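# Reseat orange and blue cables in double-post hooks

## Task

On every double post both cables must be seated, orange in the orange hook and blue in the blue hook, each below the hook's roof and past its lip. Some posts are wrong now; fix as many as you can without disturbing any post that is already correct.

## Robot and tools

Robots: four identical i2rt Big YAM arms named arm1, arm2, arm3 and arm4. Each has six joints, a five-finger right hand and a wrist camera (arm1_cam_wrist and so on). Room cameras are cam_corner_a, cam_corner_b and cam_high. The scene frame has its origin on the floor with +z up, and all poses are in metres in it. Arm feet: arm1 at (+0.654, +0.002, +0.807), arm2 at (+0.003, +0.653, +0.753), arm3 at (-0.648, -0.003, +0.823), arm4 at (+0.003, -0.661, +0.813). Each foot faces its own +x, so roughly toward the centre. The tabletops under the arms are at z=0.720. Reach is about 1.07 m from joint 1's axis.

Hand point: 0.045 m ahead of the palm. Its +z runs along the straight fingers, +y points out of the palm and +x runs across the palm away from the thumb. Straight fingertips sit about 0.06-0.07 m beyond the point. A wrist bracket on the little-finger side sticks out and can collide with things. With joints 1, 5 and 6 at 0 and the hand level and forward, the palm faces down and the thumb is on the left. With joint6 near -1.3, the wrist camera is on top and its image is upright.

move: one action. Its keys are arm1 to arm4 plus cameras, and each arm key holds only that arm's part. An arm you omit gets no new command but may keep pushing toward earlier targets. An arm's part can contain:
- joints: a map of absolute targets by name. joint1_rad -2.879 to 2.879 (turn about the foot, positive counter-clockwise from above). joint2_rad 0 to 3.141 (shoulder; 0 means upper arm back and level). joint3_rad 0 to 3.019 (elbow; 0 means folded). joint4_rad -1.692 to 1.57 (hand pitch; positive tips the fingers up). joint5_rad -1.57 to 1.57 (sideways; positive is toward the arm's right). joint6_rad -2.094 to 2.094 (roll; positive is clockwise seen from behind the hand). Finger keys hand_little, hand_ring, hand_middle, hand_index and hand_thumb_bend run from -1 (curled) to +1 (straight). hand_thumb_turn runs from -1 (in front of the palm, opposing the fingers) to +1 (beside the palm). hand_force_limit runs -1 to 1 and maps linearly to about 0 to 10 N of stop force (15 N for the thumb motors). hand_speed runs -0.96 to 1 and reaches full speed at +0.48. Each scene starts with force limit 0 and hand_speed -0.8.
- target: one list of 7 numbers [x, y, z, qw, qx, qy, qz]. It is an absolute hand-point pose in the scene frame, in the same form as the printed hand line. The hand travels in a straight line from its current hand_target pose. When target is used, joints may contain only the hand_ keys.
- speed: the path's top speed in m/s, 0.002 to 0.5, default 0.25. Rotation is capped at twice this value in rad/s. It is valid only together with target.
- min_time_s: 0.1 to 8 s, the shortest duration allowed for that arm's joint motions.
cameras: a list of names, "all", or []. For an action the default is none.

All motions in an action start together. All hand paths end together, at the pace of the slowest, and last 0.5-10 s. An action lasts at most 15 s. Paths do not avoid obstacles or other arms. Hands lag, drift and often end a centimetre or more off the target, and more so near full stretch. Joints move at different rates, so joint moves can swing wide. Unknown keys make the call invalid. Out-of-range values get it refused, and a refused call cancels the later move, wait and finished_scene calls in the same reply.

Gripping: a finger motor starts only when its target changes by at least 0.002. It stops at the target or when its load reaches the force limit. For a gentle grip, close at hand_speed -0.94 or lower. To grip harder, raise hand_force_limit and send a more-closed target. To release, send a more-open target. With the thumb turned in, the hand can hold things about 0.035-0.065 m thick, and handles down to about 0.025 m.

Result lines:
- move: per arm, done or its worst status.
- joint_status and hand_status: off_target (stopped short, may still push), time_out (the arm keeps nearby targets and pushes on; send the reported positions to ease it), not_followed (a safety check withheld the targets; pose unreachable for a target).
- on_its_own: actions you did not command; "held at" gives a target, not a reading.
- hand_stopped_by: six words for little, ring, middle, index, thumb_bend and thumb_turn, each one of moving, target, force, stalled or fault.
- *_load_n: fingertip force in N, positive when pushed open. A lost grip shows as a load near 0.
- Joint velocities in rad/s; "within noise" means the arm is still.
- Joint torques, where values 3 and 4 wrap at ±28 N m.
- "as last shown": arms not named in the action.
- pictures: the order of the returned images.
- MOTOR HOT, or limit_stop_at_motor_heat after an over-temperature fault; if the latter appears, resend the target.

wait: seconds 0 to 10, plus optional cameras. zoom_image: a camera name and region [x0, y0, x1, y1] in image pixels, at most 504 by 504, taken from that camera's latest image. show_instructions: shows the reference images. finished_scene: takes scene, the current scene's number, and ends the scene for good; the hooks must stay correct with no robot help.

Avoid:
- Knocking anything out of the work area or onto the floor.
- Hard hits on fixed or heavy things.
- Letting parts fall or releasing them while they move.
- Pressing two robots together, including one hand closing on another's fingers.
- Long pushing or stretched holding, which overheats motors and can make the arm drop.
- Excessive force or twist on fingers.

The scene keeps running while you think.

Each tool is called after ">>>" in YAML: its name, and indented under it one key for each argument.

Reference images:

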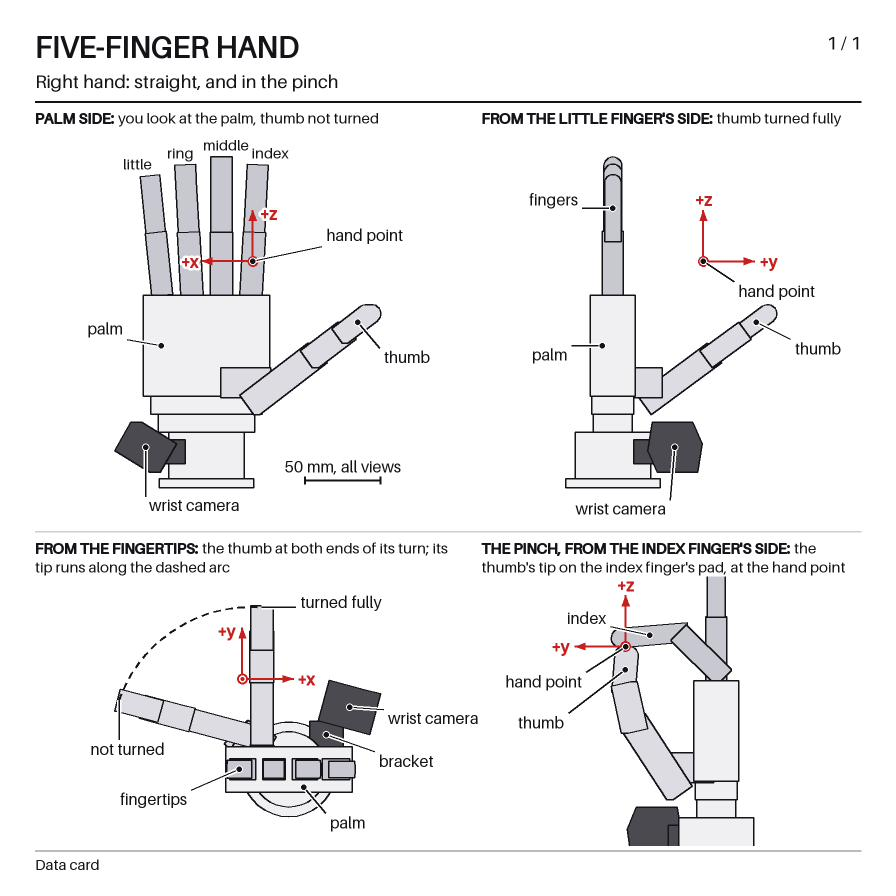

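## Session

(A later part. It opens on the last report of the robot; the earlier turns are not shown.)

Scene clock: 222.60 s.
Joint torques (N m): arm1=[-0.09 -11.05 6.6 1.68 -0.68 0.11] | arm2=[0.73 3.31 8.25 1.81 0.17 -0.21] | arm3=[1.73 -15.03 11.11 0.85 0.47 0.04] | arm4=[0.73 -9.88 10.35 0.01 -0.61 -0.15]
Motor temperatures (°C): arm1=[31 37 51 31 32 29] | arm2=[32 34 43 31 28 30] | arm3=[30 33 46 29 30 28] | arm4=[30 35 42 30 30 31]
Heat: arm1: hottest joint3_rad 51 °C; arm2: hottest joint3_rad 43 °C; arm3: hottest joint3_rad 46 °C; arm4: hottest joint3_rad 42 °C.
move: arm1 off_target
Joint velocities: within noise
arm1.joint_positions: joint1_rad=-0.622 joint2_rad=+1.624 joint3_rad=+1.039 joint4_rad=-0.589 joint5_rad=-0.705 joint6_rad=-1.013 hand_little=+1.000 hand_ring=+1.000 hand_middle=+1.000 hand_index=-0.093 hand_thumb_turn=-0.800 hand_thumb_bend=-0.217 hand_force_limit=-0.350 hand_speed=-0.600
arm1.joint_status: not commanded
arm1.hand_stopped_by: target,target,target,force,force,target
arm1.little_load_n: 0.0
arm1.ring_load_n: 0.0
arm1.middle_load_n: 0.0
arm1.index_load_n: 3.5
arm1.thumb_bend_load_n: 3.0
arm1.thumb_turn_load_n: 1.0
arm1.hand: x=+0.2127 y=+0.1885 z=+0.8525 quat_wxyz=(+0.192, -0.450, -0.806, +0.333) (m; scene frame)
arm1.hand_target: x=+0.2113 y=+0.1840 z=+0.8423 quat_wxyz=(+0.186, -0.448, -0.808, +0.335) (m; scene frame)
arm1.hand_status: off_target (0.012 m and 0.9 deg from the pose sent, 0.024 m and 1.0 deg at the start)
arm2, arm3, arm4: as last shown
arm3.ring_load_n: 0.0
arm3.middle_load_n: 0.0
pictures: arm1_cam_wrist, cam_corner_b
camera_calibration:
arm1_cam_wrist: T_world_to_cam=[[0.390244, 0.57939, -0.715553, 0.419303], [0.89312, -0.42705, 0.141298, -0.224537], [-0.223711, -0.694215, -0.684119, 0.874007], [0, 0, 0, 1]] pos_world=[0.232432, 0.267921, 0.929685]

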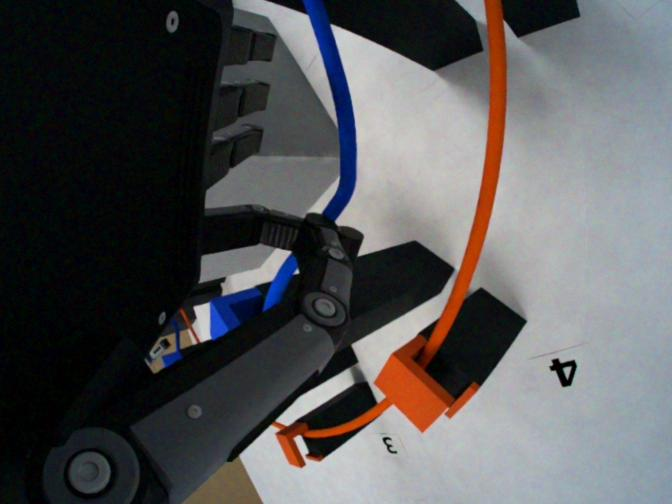

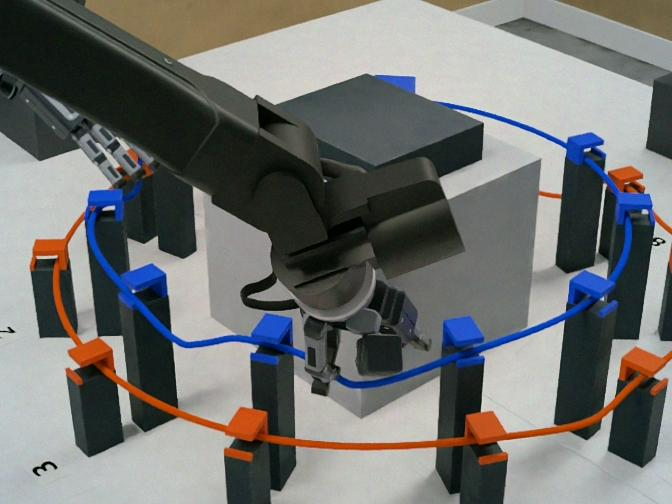

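>>> move:
  arm1: {"target": [0.1840, 0.1695, 0.8410, -0.1855, 0.4479, 0.8080, -0.3347], "speed": 0.08}
  cameras: ["arm1_cam_wrist","cam_corner_b"]

>>> zoom_image:
  camera: "cam_corner_b"
  region: [230, 280, 330, 400]

>>> zoom_image:
  camera: "arm1_cam_wrist"
  region: [200, 200, 360, 360]

Scene clock: 224.23 s.
Joint torques (N m): arm1=[1.2 -10.75 8.95 1.69 -0.68 0.21] | arm2=[0.67 3.25 8.24 1.83 0.17 -0.2] | arm3=[1.73 -15.03 11.03 0.83 0.46 0.04] | arm4=[1.03 -9.93 10.62 -0.03 -0.57 -0.12]
Motor temperatures (°C): arm1=[31 37 51 31 32 29] | arm2=[32 34 43 31 28 30] | arm3=[30 33 46 29 30 28] | arm4=[30 35 42 30 30 31]
Heat: arm1: hottest joint3_rad 51 °C; arm2: hottest joint3_rad 43 °C; arm3: hottest joint3_rad 46 °C; arm4: hottest joint3_rad 42 °C.
move: arm1 off_target
Joint velocities: within noise
arm1.joint_positions: joint1_rad=-0.577 joint2_rad=+1.649 joint3_rad=+1.039 joint4_rad=-0.545 joint5_rad=-0.682 joint6_rad=-0.957 hand_little=+1.000 hand_ring=+1.000 hand_middle=+1.000 hand_index=-0.093 hand_thumb_turn=-0.800 hand_thumb_bend=-0.216 hand_force_limit=-0.350 hand_speed=-0.600
arm1.joint_status: not commanded
arm1.hand_stopped_by: target,target,target,force,force,target
arm1.little_load_n: 0.0
arm1.ring_load_n: 0.0
arm1.middle_load_n: 0.0
arm1.index_load_n: 4.5
arm1.thumb_bend_load_n: 4.0
arm1.thumb_turn_load_n: -1.5
arm1.hand: x=+0.1994 y=+0.1735 z=+0.8420 quat_wxyz=(+0.185, -0.454, -0.806, +0.332) (m; scene frame)
arm1.hand_target: x=+0.1845 y=+0.1692 z=+0.8413 quat_wxyz=(+0.186, -0.448, -0.808, +0.335) (m; scene frame)
arm1.hand_status: off_target (0.016 m and 0.9 deg from the pose sent, 0.036 m and 0.9 deg at the start)
arm2, arm3, arm4: as last shown
arm2.thumb_turn_load_n: 0.5
pictures: arm1_cam_wrist, cam_corner_b
camera_calibration:
arm1_cam_wrist: T_world_to_cam=[[0.403447, 0.574234, -0.71238, 0.421268], [0.889379, -0.429063, 0.157829, -0.230522], [-0.215025, -0.697252, -0.683816, 0.85196], [0, 0, 0, 1]] pos_world=[0.218255, 0.253216, 0.91907]

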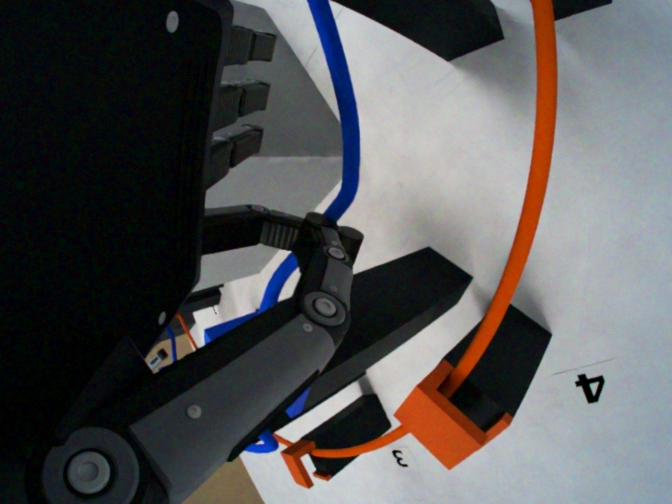

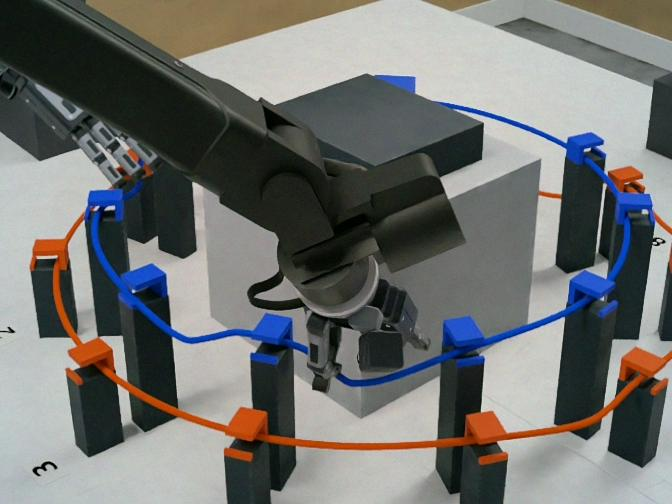

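Scaled by 4.200 from the camera's 672x504 image, which has a finer 960x720 frame.

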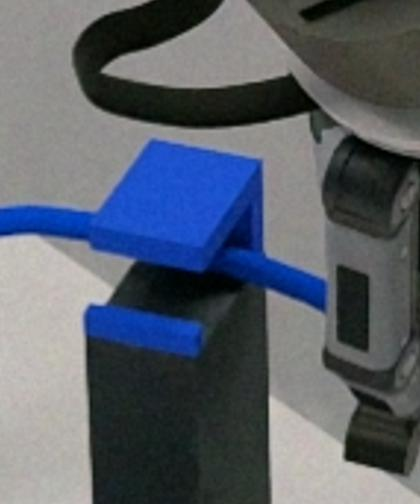

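Scaled by 3.150 from the camera's 672x504 image, which has a finer 960x720 frame.

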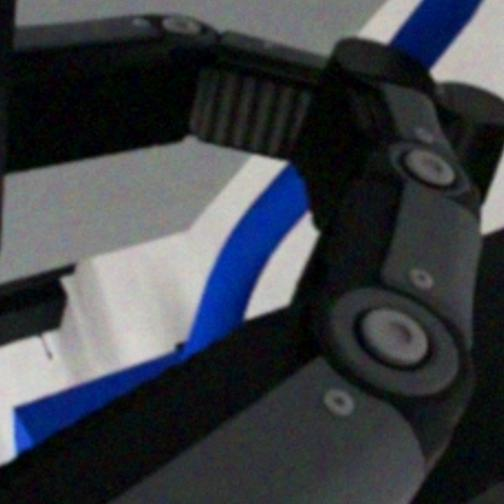

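>>> move:
  arm1: {"target": [0.1700, 0.1850, 0.8560, -0.1855, 0.4479, 0.8080, -0.3347], "speed": 0.06}
  cameras: ["arm1_cam_wrist","cam_corner_b"]

>>> zoom_image:
  camera: "cam_corner_b"
  region: [80, 180, 330, 400]

>>> zoom_image:
  camera: "cam_corner_b"
  region: [230, 280, 330, 400]

>>> zoom_image:
  camera: "arm1_cam_wrist"
  region: [200, 200, 400, 460]

Scene clock: 226.17 s.
Joint torques (N m): arm1=[-0.15 -11.63 10.51 0.95 -0.84 0.11] | arm2=[0.56 3.19 8.24 1.8 0.17 -0.2] | arm3=[1.49 -15.21 11.02 0.83 0.46 0.04] | arm4=[0.21 -9.93 10.47 -0.09 -0.6 -0.08]
Motor temperatures (°C): arm1=[31 37 51 31 32 29] | arm2=[32 34 43 31 28 30] | arm3=[30 33 46 29 30 28] | arm4=[30 35 42 30 30 31]
Heat: arm1: hottest joint3_rad 51 °C; arm2: hottest joint3_rad 43 °C; arm3: hottest joint3_rad 46 °C; arm4: hottest joint3_rad 42 °C.
move: arm1 off_target
Joint velocities: within noise
arm1.joint_positions: joint1_rad=-0.577 joint2_rad=+1.674 joint3_rad=+1.102 joint4_rad=-0.591 joint5_rad=-0.683 joint6_rad=-0.957 hand_little=+1.000 hand_ring=+1.000 hand_middle=+1.000 hand_index=-0.093 hand_thumb_turn=-0.800 hand_thumb_bend=-0.216 hand_force_limit=-0.350 hand_speed=-0.600
arm1.joint_status: not commanded
arm1.hand_stopped_by: target,target,target,force,force,target
arm1.little_load_n: 0.0
arm1.ring_load_n: 0.0
arm1.middle_load_n: 0.0
arm1.index_load_n: 3.5
arm1.thumb_bend_load_n: 4.5
arm1.thumb_turn_load_n: 0.0
arm1.hand: x=+0.1864 y=+0.1816 z=+0.8514 quat_wxyz=(+0.182, -0.456, -0.806, +0.332) (m; scene frame)
arm1.hand_target: x=+0.1705 y=+0.1846 z=+0.8562 quat_wxyz=(+0.186, -0.448, -0.808, +0.335) (m; scene frame)
arm1.hand_status: off_target (0.017 m and 1.1 deg from the pose sent, 0.035 m and 0.9 deg at the start)
arm2, arm3, arm4: as last shown
arm2.thumb_turn_load_n: 0.0
arm4.thumb_bend_load_n: 0.5
pictures: arm1_cam_wrist, cam_corner_b
camera_calibration:
arm1_cam_wrist: T_world_to_cam=[[0.408018, 0.570945, -0.712421, 0.428316], [0.888329, -0.428359, 0.165471, -0.22329], [-0.210697, -0.700379, -0.681965, 0.859394], [0, 0, 0, 1]] pos_world=[0.204666, 0.261708, 0.928166]

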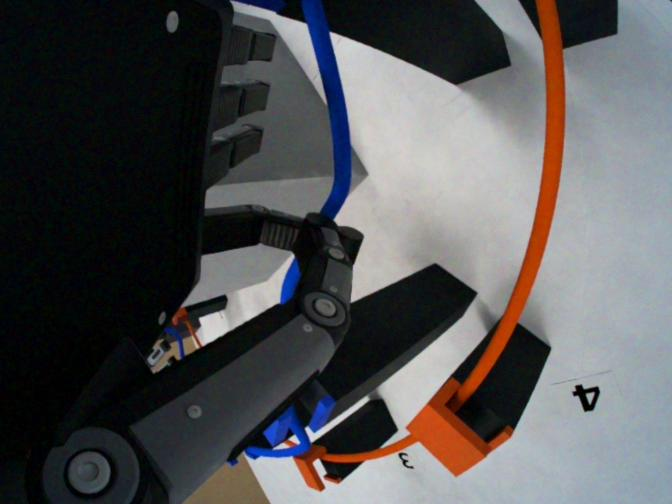

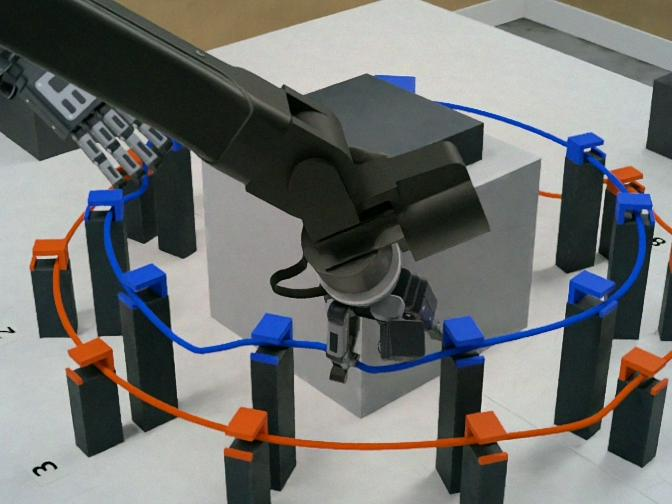

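Scaled by 2.016 from the camera's 672x504 image, which has a finer 960x720 frame.

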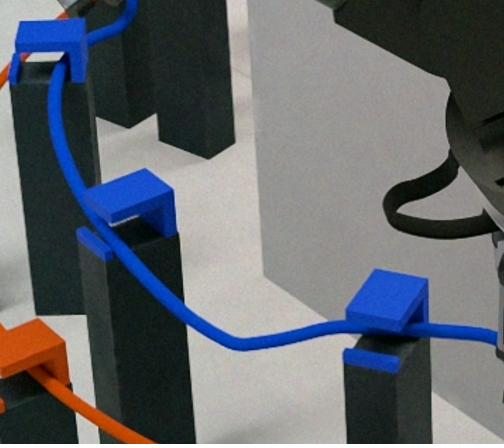

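Scaled by 4.200 from the camera's 672x504 image, which has a finer 960x720 frame.

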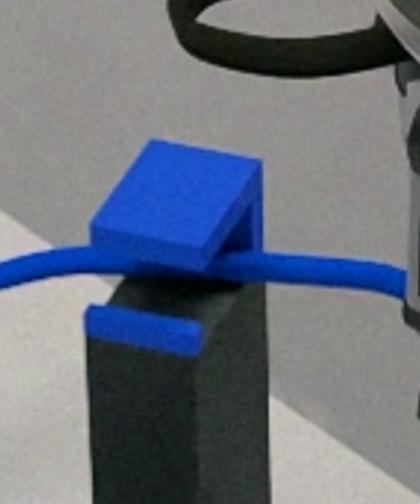

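Scaled by 1.938 from the camera's 672x504 image, which has a finer 960x720 frame.

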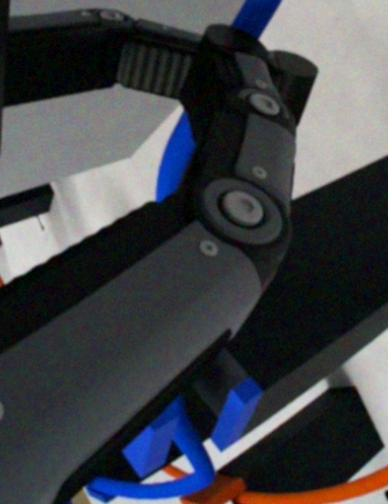

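>>> move:
  arm1: {"target": [0.1560, 0.1995, 0.8580, -0.1855, 0.4479, 0.8080, -0.3347], "speed": 0.06}
  cameras: ["arm1_cam_wrist","cam_corner_b"]

>>> zoom_image:
  camera: "cam_corner_b"
  region: [80, 180, 330, 400]

>>> zoom_image:
  camera: "cam_corner_b"
  region: [230, 280, 330, 400]

>>> zoom_image:
  camera: "cam_corner_b"
  region: [330, 270, 530, 400]

Scene clock: 228.60 s.
Joint torques (N m): arm1=[-0.85 -11.99 11.48 1.26 -0.56 0.04] | arm2=[0.62 3.31 8.23 1.8 0.17 -0.2] | arm3=[1.67 -15.09 11.04 0.87 0.46 0.04] | arm4=[-0.03 -10.11 10.67 0.03 -0.63 -0.11]
Motor temperatures (°C): arm1=[31 37 51 31 32 29] | arm2=[32 34 43 31 28 30] | arm3=[30 33 46 29 30 28] | arm4=[30 35 42 30 30 31]
Heat: arm1: hottest joint3_rad 51 °C; arm2: hottest joint3_rad 43 °C; arm3: hottest joint3_rad 46 °C; arm4: hottest joint3_rad 42 °C.
move: arm1 off_target
Joint velocities: within noise
arm1.joint_positions: joint1_rad=-0.577 joint2_rad=+1.712 joint3_rad=+1.155 joint4_rad=-0.632 joint5_rad=-0.694 joint6_rad=-0.964 hand_little=+1.000 hand_ring=+1.000 hand_middle=+1.000 hand_index=-0.093 hand_thumb_turn=-0.800 hand_thumb_bend=-0.216 hand_force_limit=-0.350 hand_speed=-0.600
arm1.joint_status: not commanded
arm1.hand_stopped_by: target,target,target,force,force,target
arm1.little_load_n: 0.0
arm1.ring_load_n: 0.0
arm1.middle_load_n: 0.0
arm1.index_load_n: 3.5
arm1.thumb_bend_load_n: 4.5
arm1.thumb_turn_load_n: 0.5
arm1.hand: x=+0.1770 y=+0.1855 z=+0.8512 quat_wxyz=(+0.169, -0.457, -0.806, +0.337) (m; scene frame)
arm1.hand_target: x=+0.1570 y=+0.1990 z=+0.8585 quat_wxyz=(+0.186, -0.448, -0.808, +0.335) (m; scene frame)
arm1.hand_status: off_target (0.026 m and 2.1 deg from the pose sent, 0.036 m and 1.1 deg at the start)
arm2.joint_positions: joint1_rad=-0.677 joint2_rad=+0.843 joint3_rad=+1.976 joint4_rad=-0.614 joint5_rad=-0.351 joint6_rad=-0.683 hand_little=+1.000 hand_ring=+1.000 hand_middle=+1.000 hand_index=+1.000 hand_thumb_turn=-0.800 hand_thumb_bend=+0.300 hand_force_limit=-0.350 hand_speed=-0.400
arm2.joint_status: not commanded
arm2.hand_stopped_by: target,target,target,target,target,target
arm2.little_load_n: 0.0
arm2.ring_load_n: 0.0
arm2.middle_load_n: 0.0
arm2.index_load_n: 0.0
arm2.thumb_bend_load_n: 0.0
arm2.thumb_turn_load_n: 0.0
arm2.hand: x=-0.0924 y=+0.4324 z=+1.6314 quat_wxyz=(+0.454, +0.164, -0.486, +0.728) (m; scene frame)
arm2.hand_target: x=-0.0908 y=+0.4378 z=+1.6433 quat_wxyz=(+0.466, +0.166, -0.473, +0.729) (m; scene frame)
arm2.hand_status: not commanded
arm3.joint_positions: joint1_rad=-0.226 joint2_rad=+1.638 joint3_rad=+1.514 joint4_rad=-0.916 joint5_rad=+0.580 joint6_rad=+0.958 hand_little=+1.000 hand_ring=+1.000 hand_middle=+1.000 hand_index=+1.000 hand_thumb_turn=-0.800 hand_thumb_bend=+0.300 hand_force_limit=-0.350 hand_speed=-0.300
arm3.joint_status: not commanded
arm3.hand_stopped_by: target,target,target,target,target,target
arm3.little_load_n: 0.0
arm3.ring_load_n: 0.0
arm3.middle_load_n: 0.0
arm3.index_load_n: 0.0
arm3.thumb_bend_load_n: 0.0
arm3.thumb_turn_load_n: 0.0
arm3.hand: x=-0.0523 y=-0.1912 z=+1.0430 quat_wxyz=(-0.121, +0.104, -0.922, +0.354) (m; scene frame)
arm3.hand_target: x=-0.0416 y=-0.1897 z=+1.0799 quat_wxyz=(-0.150, +0.092, -0.915, +0.363) (m; scene frame)
arm3.hand_status: not commanded
arm4.joint_positions: joint1_rad=-0.632 joint2_rad=+1.424 joint3_rad=+0.854 joint4_rad=-0.686 joint5_rad=-0.752 joint6_rad=-0.695 hand_little=+1.000 hand_ring=+1.000 hand_middle=+1.000 hand_index=+1.000 hand_thumb_turn=-0.800 hand_thumb_bend=+0.300 hand_force_limit=-0.350 hand_speed=-0.500
arm4.joint_status: not commanded
arm4.hand_stopped_by: target,target,target,target,target,target
arm4.little_load_n: 0.0
arm4.ring_load_n: 0.0
arm4.middle_load_n: 0.0
arm4.index_load_n: 0.0
arm4.thumb_bend_load_n: 0.0
arm4.thumb_turn_load_n: 0.0
arm4.hand: x=+0.1284 y=-0.3000 z=+0.8826 quat_wxyz=(-0.336, +0.919, +0.073, -0.194) (m; scene frame)
arm4.hand_target: x=+0.1443 y=-0.2830 z=+0.9041 quat_wxyz=(-0.358, +0.913, +0.086, -0.175) (m; scene frame)
arm4.hand_status: not commanded
pictures: arm1_cam_wrist, cam_corner_b
camera_calibration:
arm1_cam_wrist: T_world_to_cam=[[0.414063, 0.56031, -0.71736, 0.434922], [0.889362, -0.416887, 0.187724, -0.23454], [-0.193875, -0.715722, -0.670936, 0.850515], [0, 0, 0, 1]] pos_world=[0.193399, 0.267265, 0.926666]

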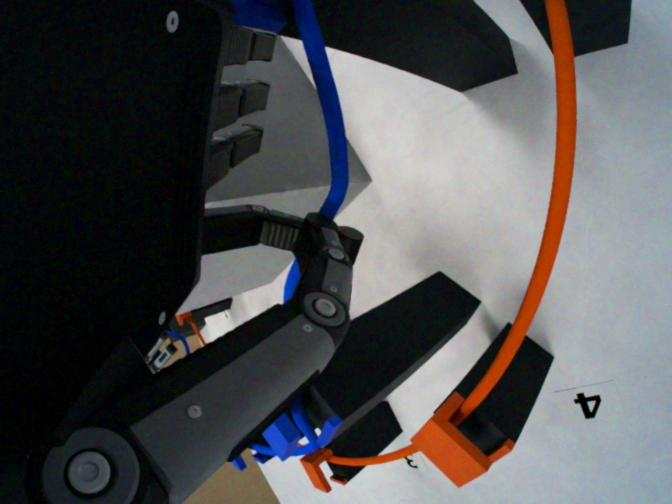

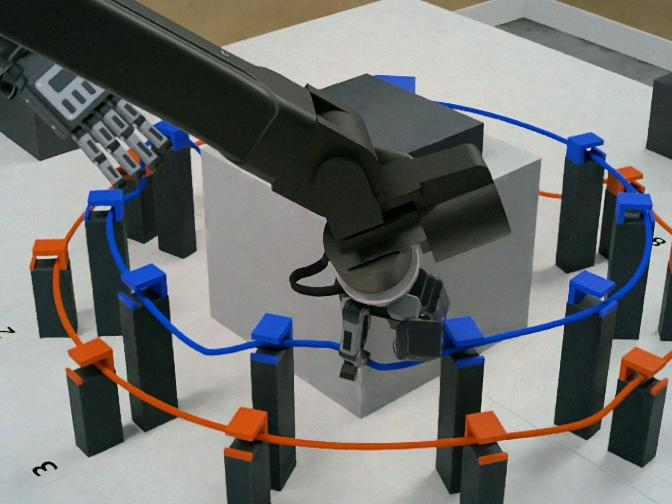

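Scaled by 2.016 from the camera's 672x504 image, which has a finer 960x720 frame.

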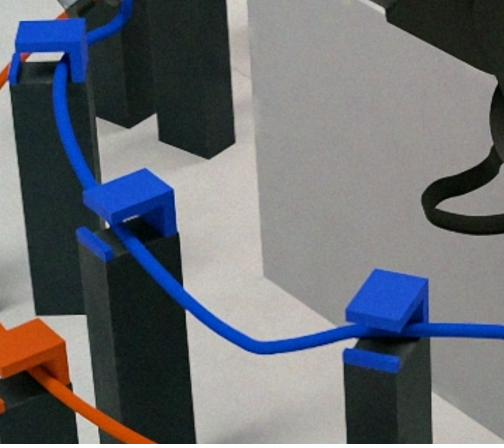

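Scaled by 4.200 from the camera's 672x504 image, which has a finer 960x720 frame.

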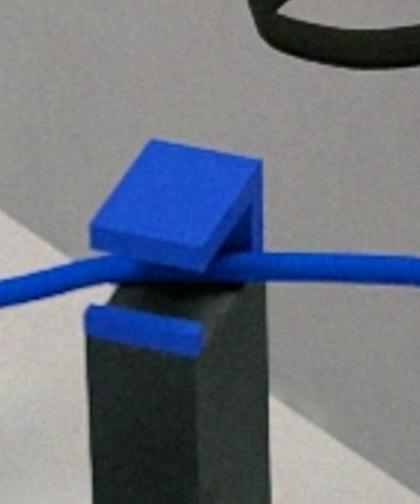

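Scaled by 2.520 from the camera's 672x504 image, which has a finer 960x720 frame.

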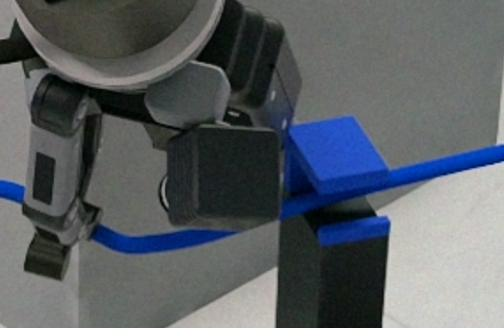

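>>> move:
  arm1: {"joints": {"hand_speed": -0.5, "hand_index": 1.0, "hand_thumb_bend": 0.3}}
  cameras: ["arm1_cam_wrist","cam_corner_b","cam_corner_a"]

>>> zoom_image:
  camera: "cam_corner_b"
  region: [230, 280, 330, 400]

>>> zoom_image:
  camera: "arm1_cam_wrist"
  region: [180, 160, 420, 480]

>>> zoom_image:
  camera: "cam_corner_a"
  region: [490, 70, 640, 270]

Scene clock: 230.87 s.
Joint torques (N m): arm1=[-0.73 -11.99 11.36 1.22 -0.53 0.04] | arm2=[0.73 3.25 8.24 1.84 0.17 -0.21] | arm3=[1.79 -15.15 11.08 0.83 0.45 0.04] | arm4=[0.91 -8.82 10.66 -0.21 -0.64 -0.12]
Motor temperatures (°C): arm1=[31 38 51 31 32 29] | arm2=[32 34 42 31 28 30] | arm3=[30 33 47 29 30 28] | arm4=[30 35 42 30 30 31]
Heat: arm1: hottest joint3_rad 51 °C; arm2: hottest joint3_rad 42 °C; arm3: hottest joint3_rad 47 °C; arm4: hottest joint3_rad 42 °C.
move: arm1 done
Joint velocities: within noise
arm1.joint_positions: joint1_rad=-0.577 joint2_rad=+1.712 joint3_rad=+1.155 joint4_rad=-0.632 joint5_rad=-0.694 joint6_rad=-0.964 hand_little=+1.000 hand_ring=+1.000 hand_middle=+1.000 hand_index=+1.000 hand_thumb_turn=-0.800 hand_thumb_bend=+0.300 hand_force_limit=-0.350 hand_speed=-0.500
arm1.joint_status: all done
arm1.hand_stopped_by: target,target,target,target,target,target
arm1.little_load_n: 0.0
arm1.ring_load_n: 0.0
arm1.middle_load_n: -0.5
arm1.index_load_n: 0.0
arm1.thumb_bend_load_n: 0.0
arm1.thumb_turn_load_n: 0.0
arm1.hand: x=+0.1770 y=+0.1855 z=+0.8512 quat_wxyz=(+0.169, -0.457, -0.806, +0.337) (m; scene frame)
arm1.hand_target: x=+0.1570 y=+0.1990 z=+0.8587 quat_wxyz=(+0.186, -0.448, -0.808, +0.335) (m; scene frame)
arm1.hand_status: not commanded
arm2, arm3, arm4: as last shown
pictures: arm1_cam_wrist, cam_corner_a, cam_corner_b
camera_calibration:
arm1_cam_wrist: T_world_to_cam=[[0.414063, 0.56031, -0.71736, 0.434922], [0.889362, -0.416887, 0.187724, -0.23454], [-0.193875, -0.715722, -0.670936, 0.850515], [0, 0, 0, 1]] pos_world=[0.193399, 0.267265, 0.926666]

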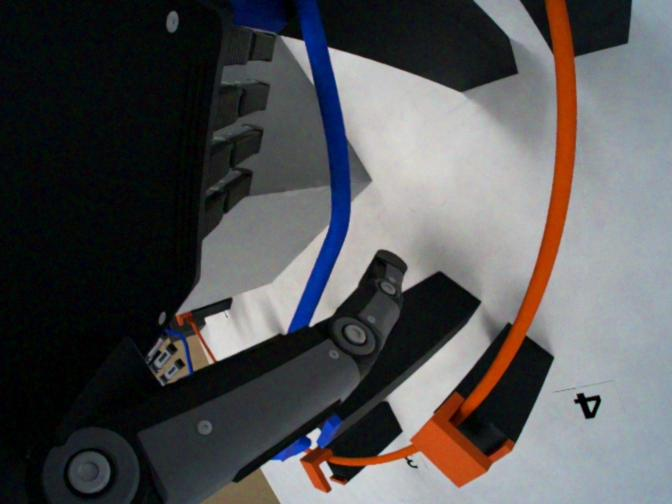

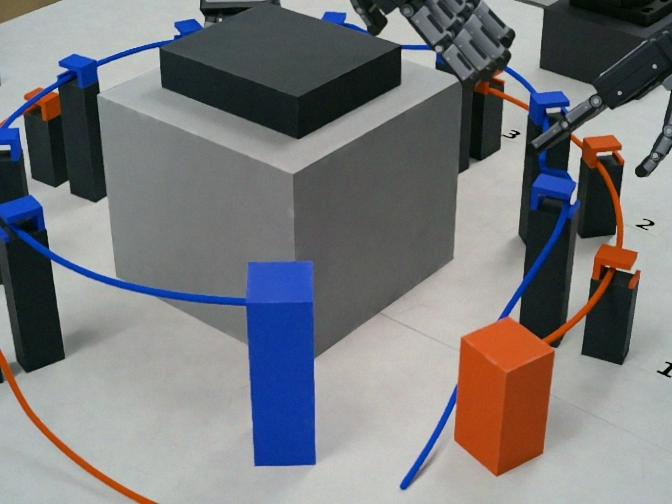

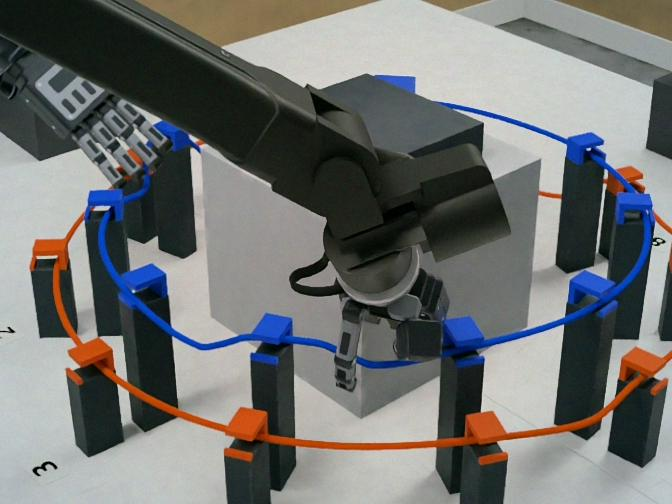

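Scaled by 4.200 from the camera's 672x504 image, which has a finer 960x720 frame.

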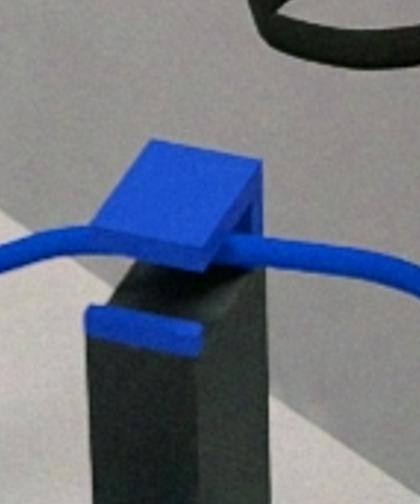

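Scaled by 1.575 from the camera's 672x504 image, which has a finer 960x720 frame.

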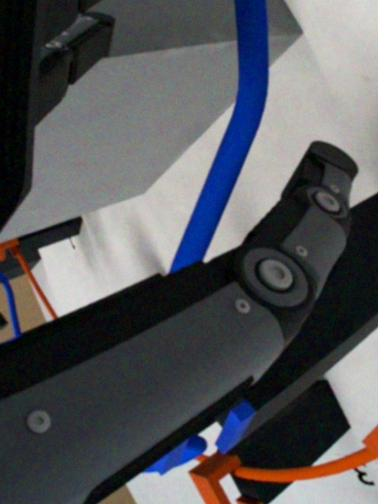

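Scaled by 2.520 from the camera's 672x504 image, which has a finer 960x720 frame.

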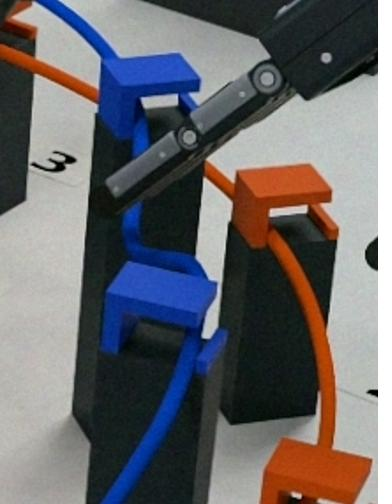

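>>> move:
  arm1: {"target": [0.2230, 0.2400, 0.9365, -0.1855, 0.4479, 0.8080, -0.3347], "speed": 0.1}
  cameras: ["arm1_cam_wrist","cam_corner_b","cam_corner_a"]

>>> zoom_image:
  camera: "cam_corner_b"
  region: [80, 180, 330, 400]

>>> zoom_image:
  camera: "cam_corner_b"
  region: [230, 280, 330, 400]

>>> zoom_image:
  camera: "arm1_cam_wrist"
  region: [180, 160, 420, 480]

Scene clock: 233.43 s.
Joint torques (N m): arm1=[-1.9 -14.15 10.77 0.47 -0.87 0.04] | arm2=[0.62 3.19 8.24 1.81 0.17 -0.2] | arm3=[1.67 -15.09 11.08 0.85 0.47 0.04] | arm4=[1.08 -9.88 10.85 -0.03 -0.6 -0.1]
Motor temperatures (°C): arm1=[31 38 52 31 32 29] | arm2=[32 34 42 31 28 30] | arm3=[30 33 47 29 30 28] | arm4=[30 35 42 30 30 31]
Heat: arm1: hottest joint3_rad 52 °C; arm2: hottest joint3_rad 42 °C; arm3: hottest joint3_rad 47 °C; arm4: hottest joint3_rad 42 °C.
move: arm1 off_target
Joint velocities: within noise
arm1.joint_positions: joint1_rad=-0.711 joint2_rad=+1.613 joint3_rad=+1.219 joint4_rad=-0.931 joint5_rad=-0.738 joint6_rad=-1.144 hand_little=+1.000 hand_ring=+1.000 hand_middle=+1.000 hand_index=+1.000 hand_thumb_turn=-0.800 hand_thumb_bend=+0.300 hand_force_limit=-0.350 hand_speed=-0.500
arm1.joint_status: not commanded
arm1.hand_stopped_by: target,target,target,target,target,target
arm1.little_load_n: 0.0
arm1.ring_load_n: 0.0
arm1.middle_load_n: 0.0
arm1.index_load_n: 0.0
arm1.thumb_bend_load_n: 0.0
arm1.thumb_turn_load_n: 0.0
arm1.hand: x=+0.2328 y=+0.2256 z=+0.9138 quat_wxyz=(+0.160, -0.456, -0.807, +0.339) (m; scene frame)
arm1.hand_target: x=+0.2237 y=+0.2394 z=+0.9365 quat_wxyz=(+0.186, -0.448, -0.808, +0.335) (m; scene frame)
arm1.hand_status: off_target (0.029 m and 3.1 deg from the pose sent, 0.111 m and 2.2 deg at the start)
arm2, arm3, arm4: as last shown
arm2.thumb_bend_load_n: 0.5
pictures: arm1_cam_wrist, cam_corner_a, cam_corner_b
camera_calibration:
arm1_cam_wrist: T_world_to_cam=[[0.418978, 0.557086, -0.717017, 0.43346], [0.890231, -0.40747, 0.20361, -0.296061], [-0.178734, -0.723619, -0.666656, 0.926385], [0, 0, 0, 1]] pos_world=[0.247529, 0.308239, 0.988659]

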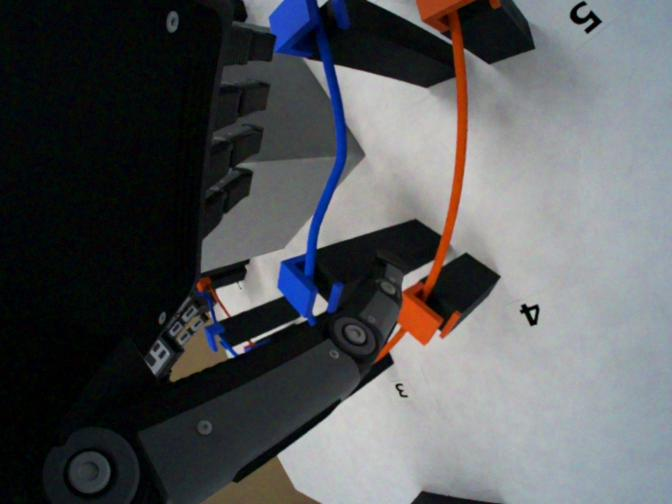

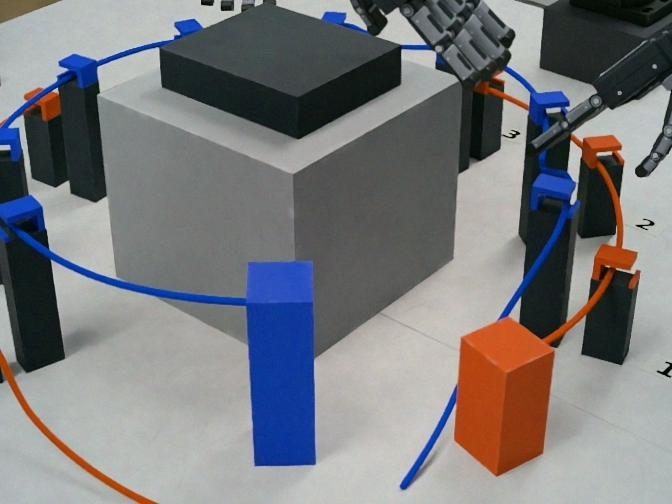

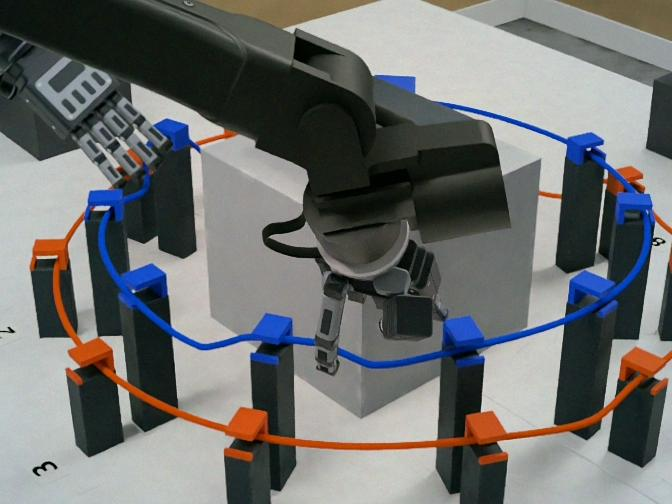

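Scaled by 2.016 from the camera's 672x504 image, which has a finer 960x720 frame.

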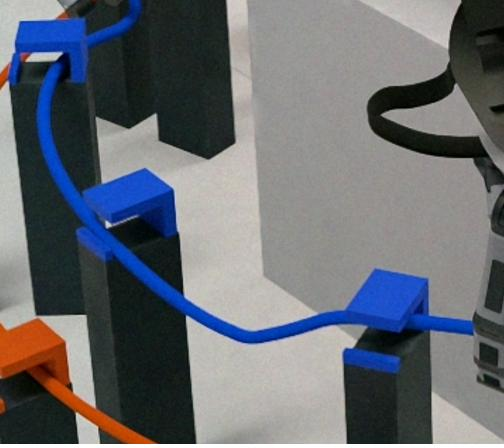

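Scaled by 4.200 from the camera's 672x504 image, which has a finer 960x720 frame.

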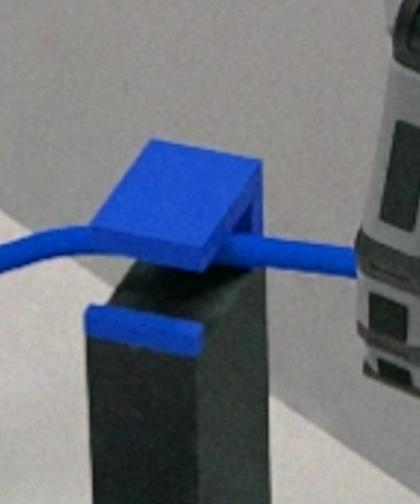

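Scaled by 1.575 from the camera's 672x504 image, which has a finer 960x720 frame.

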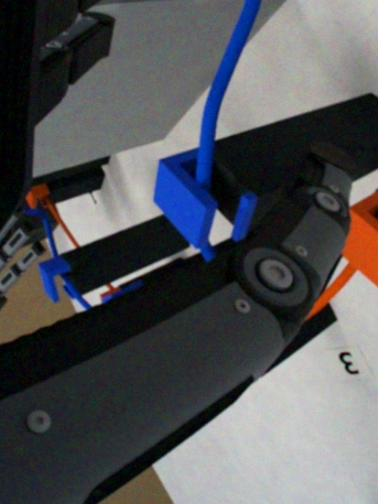

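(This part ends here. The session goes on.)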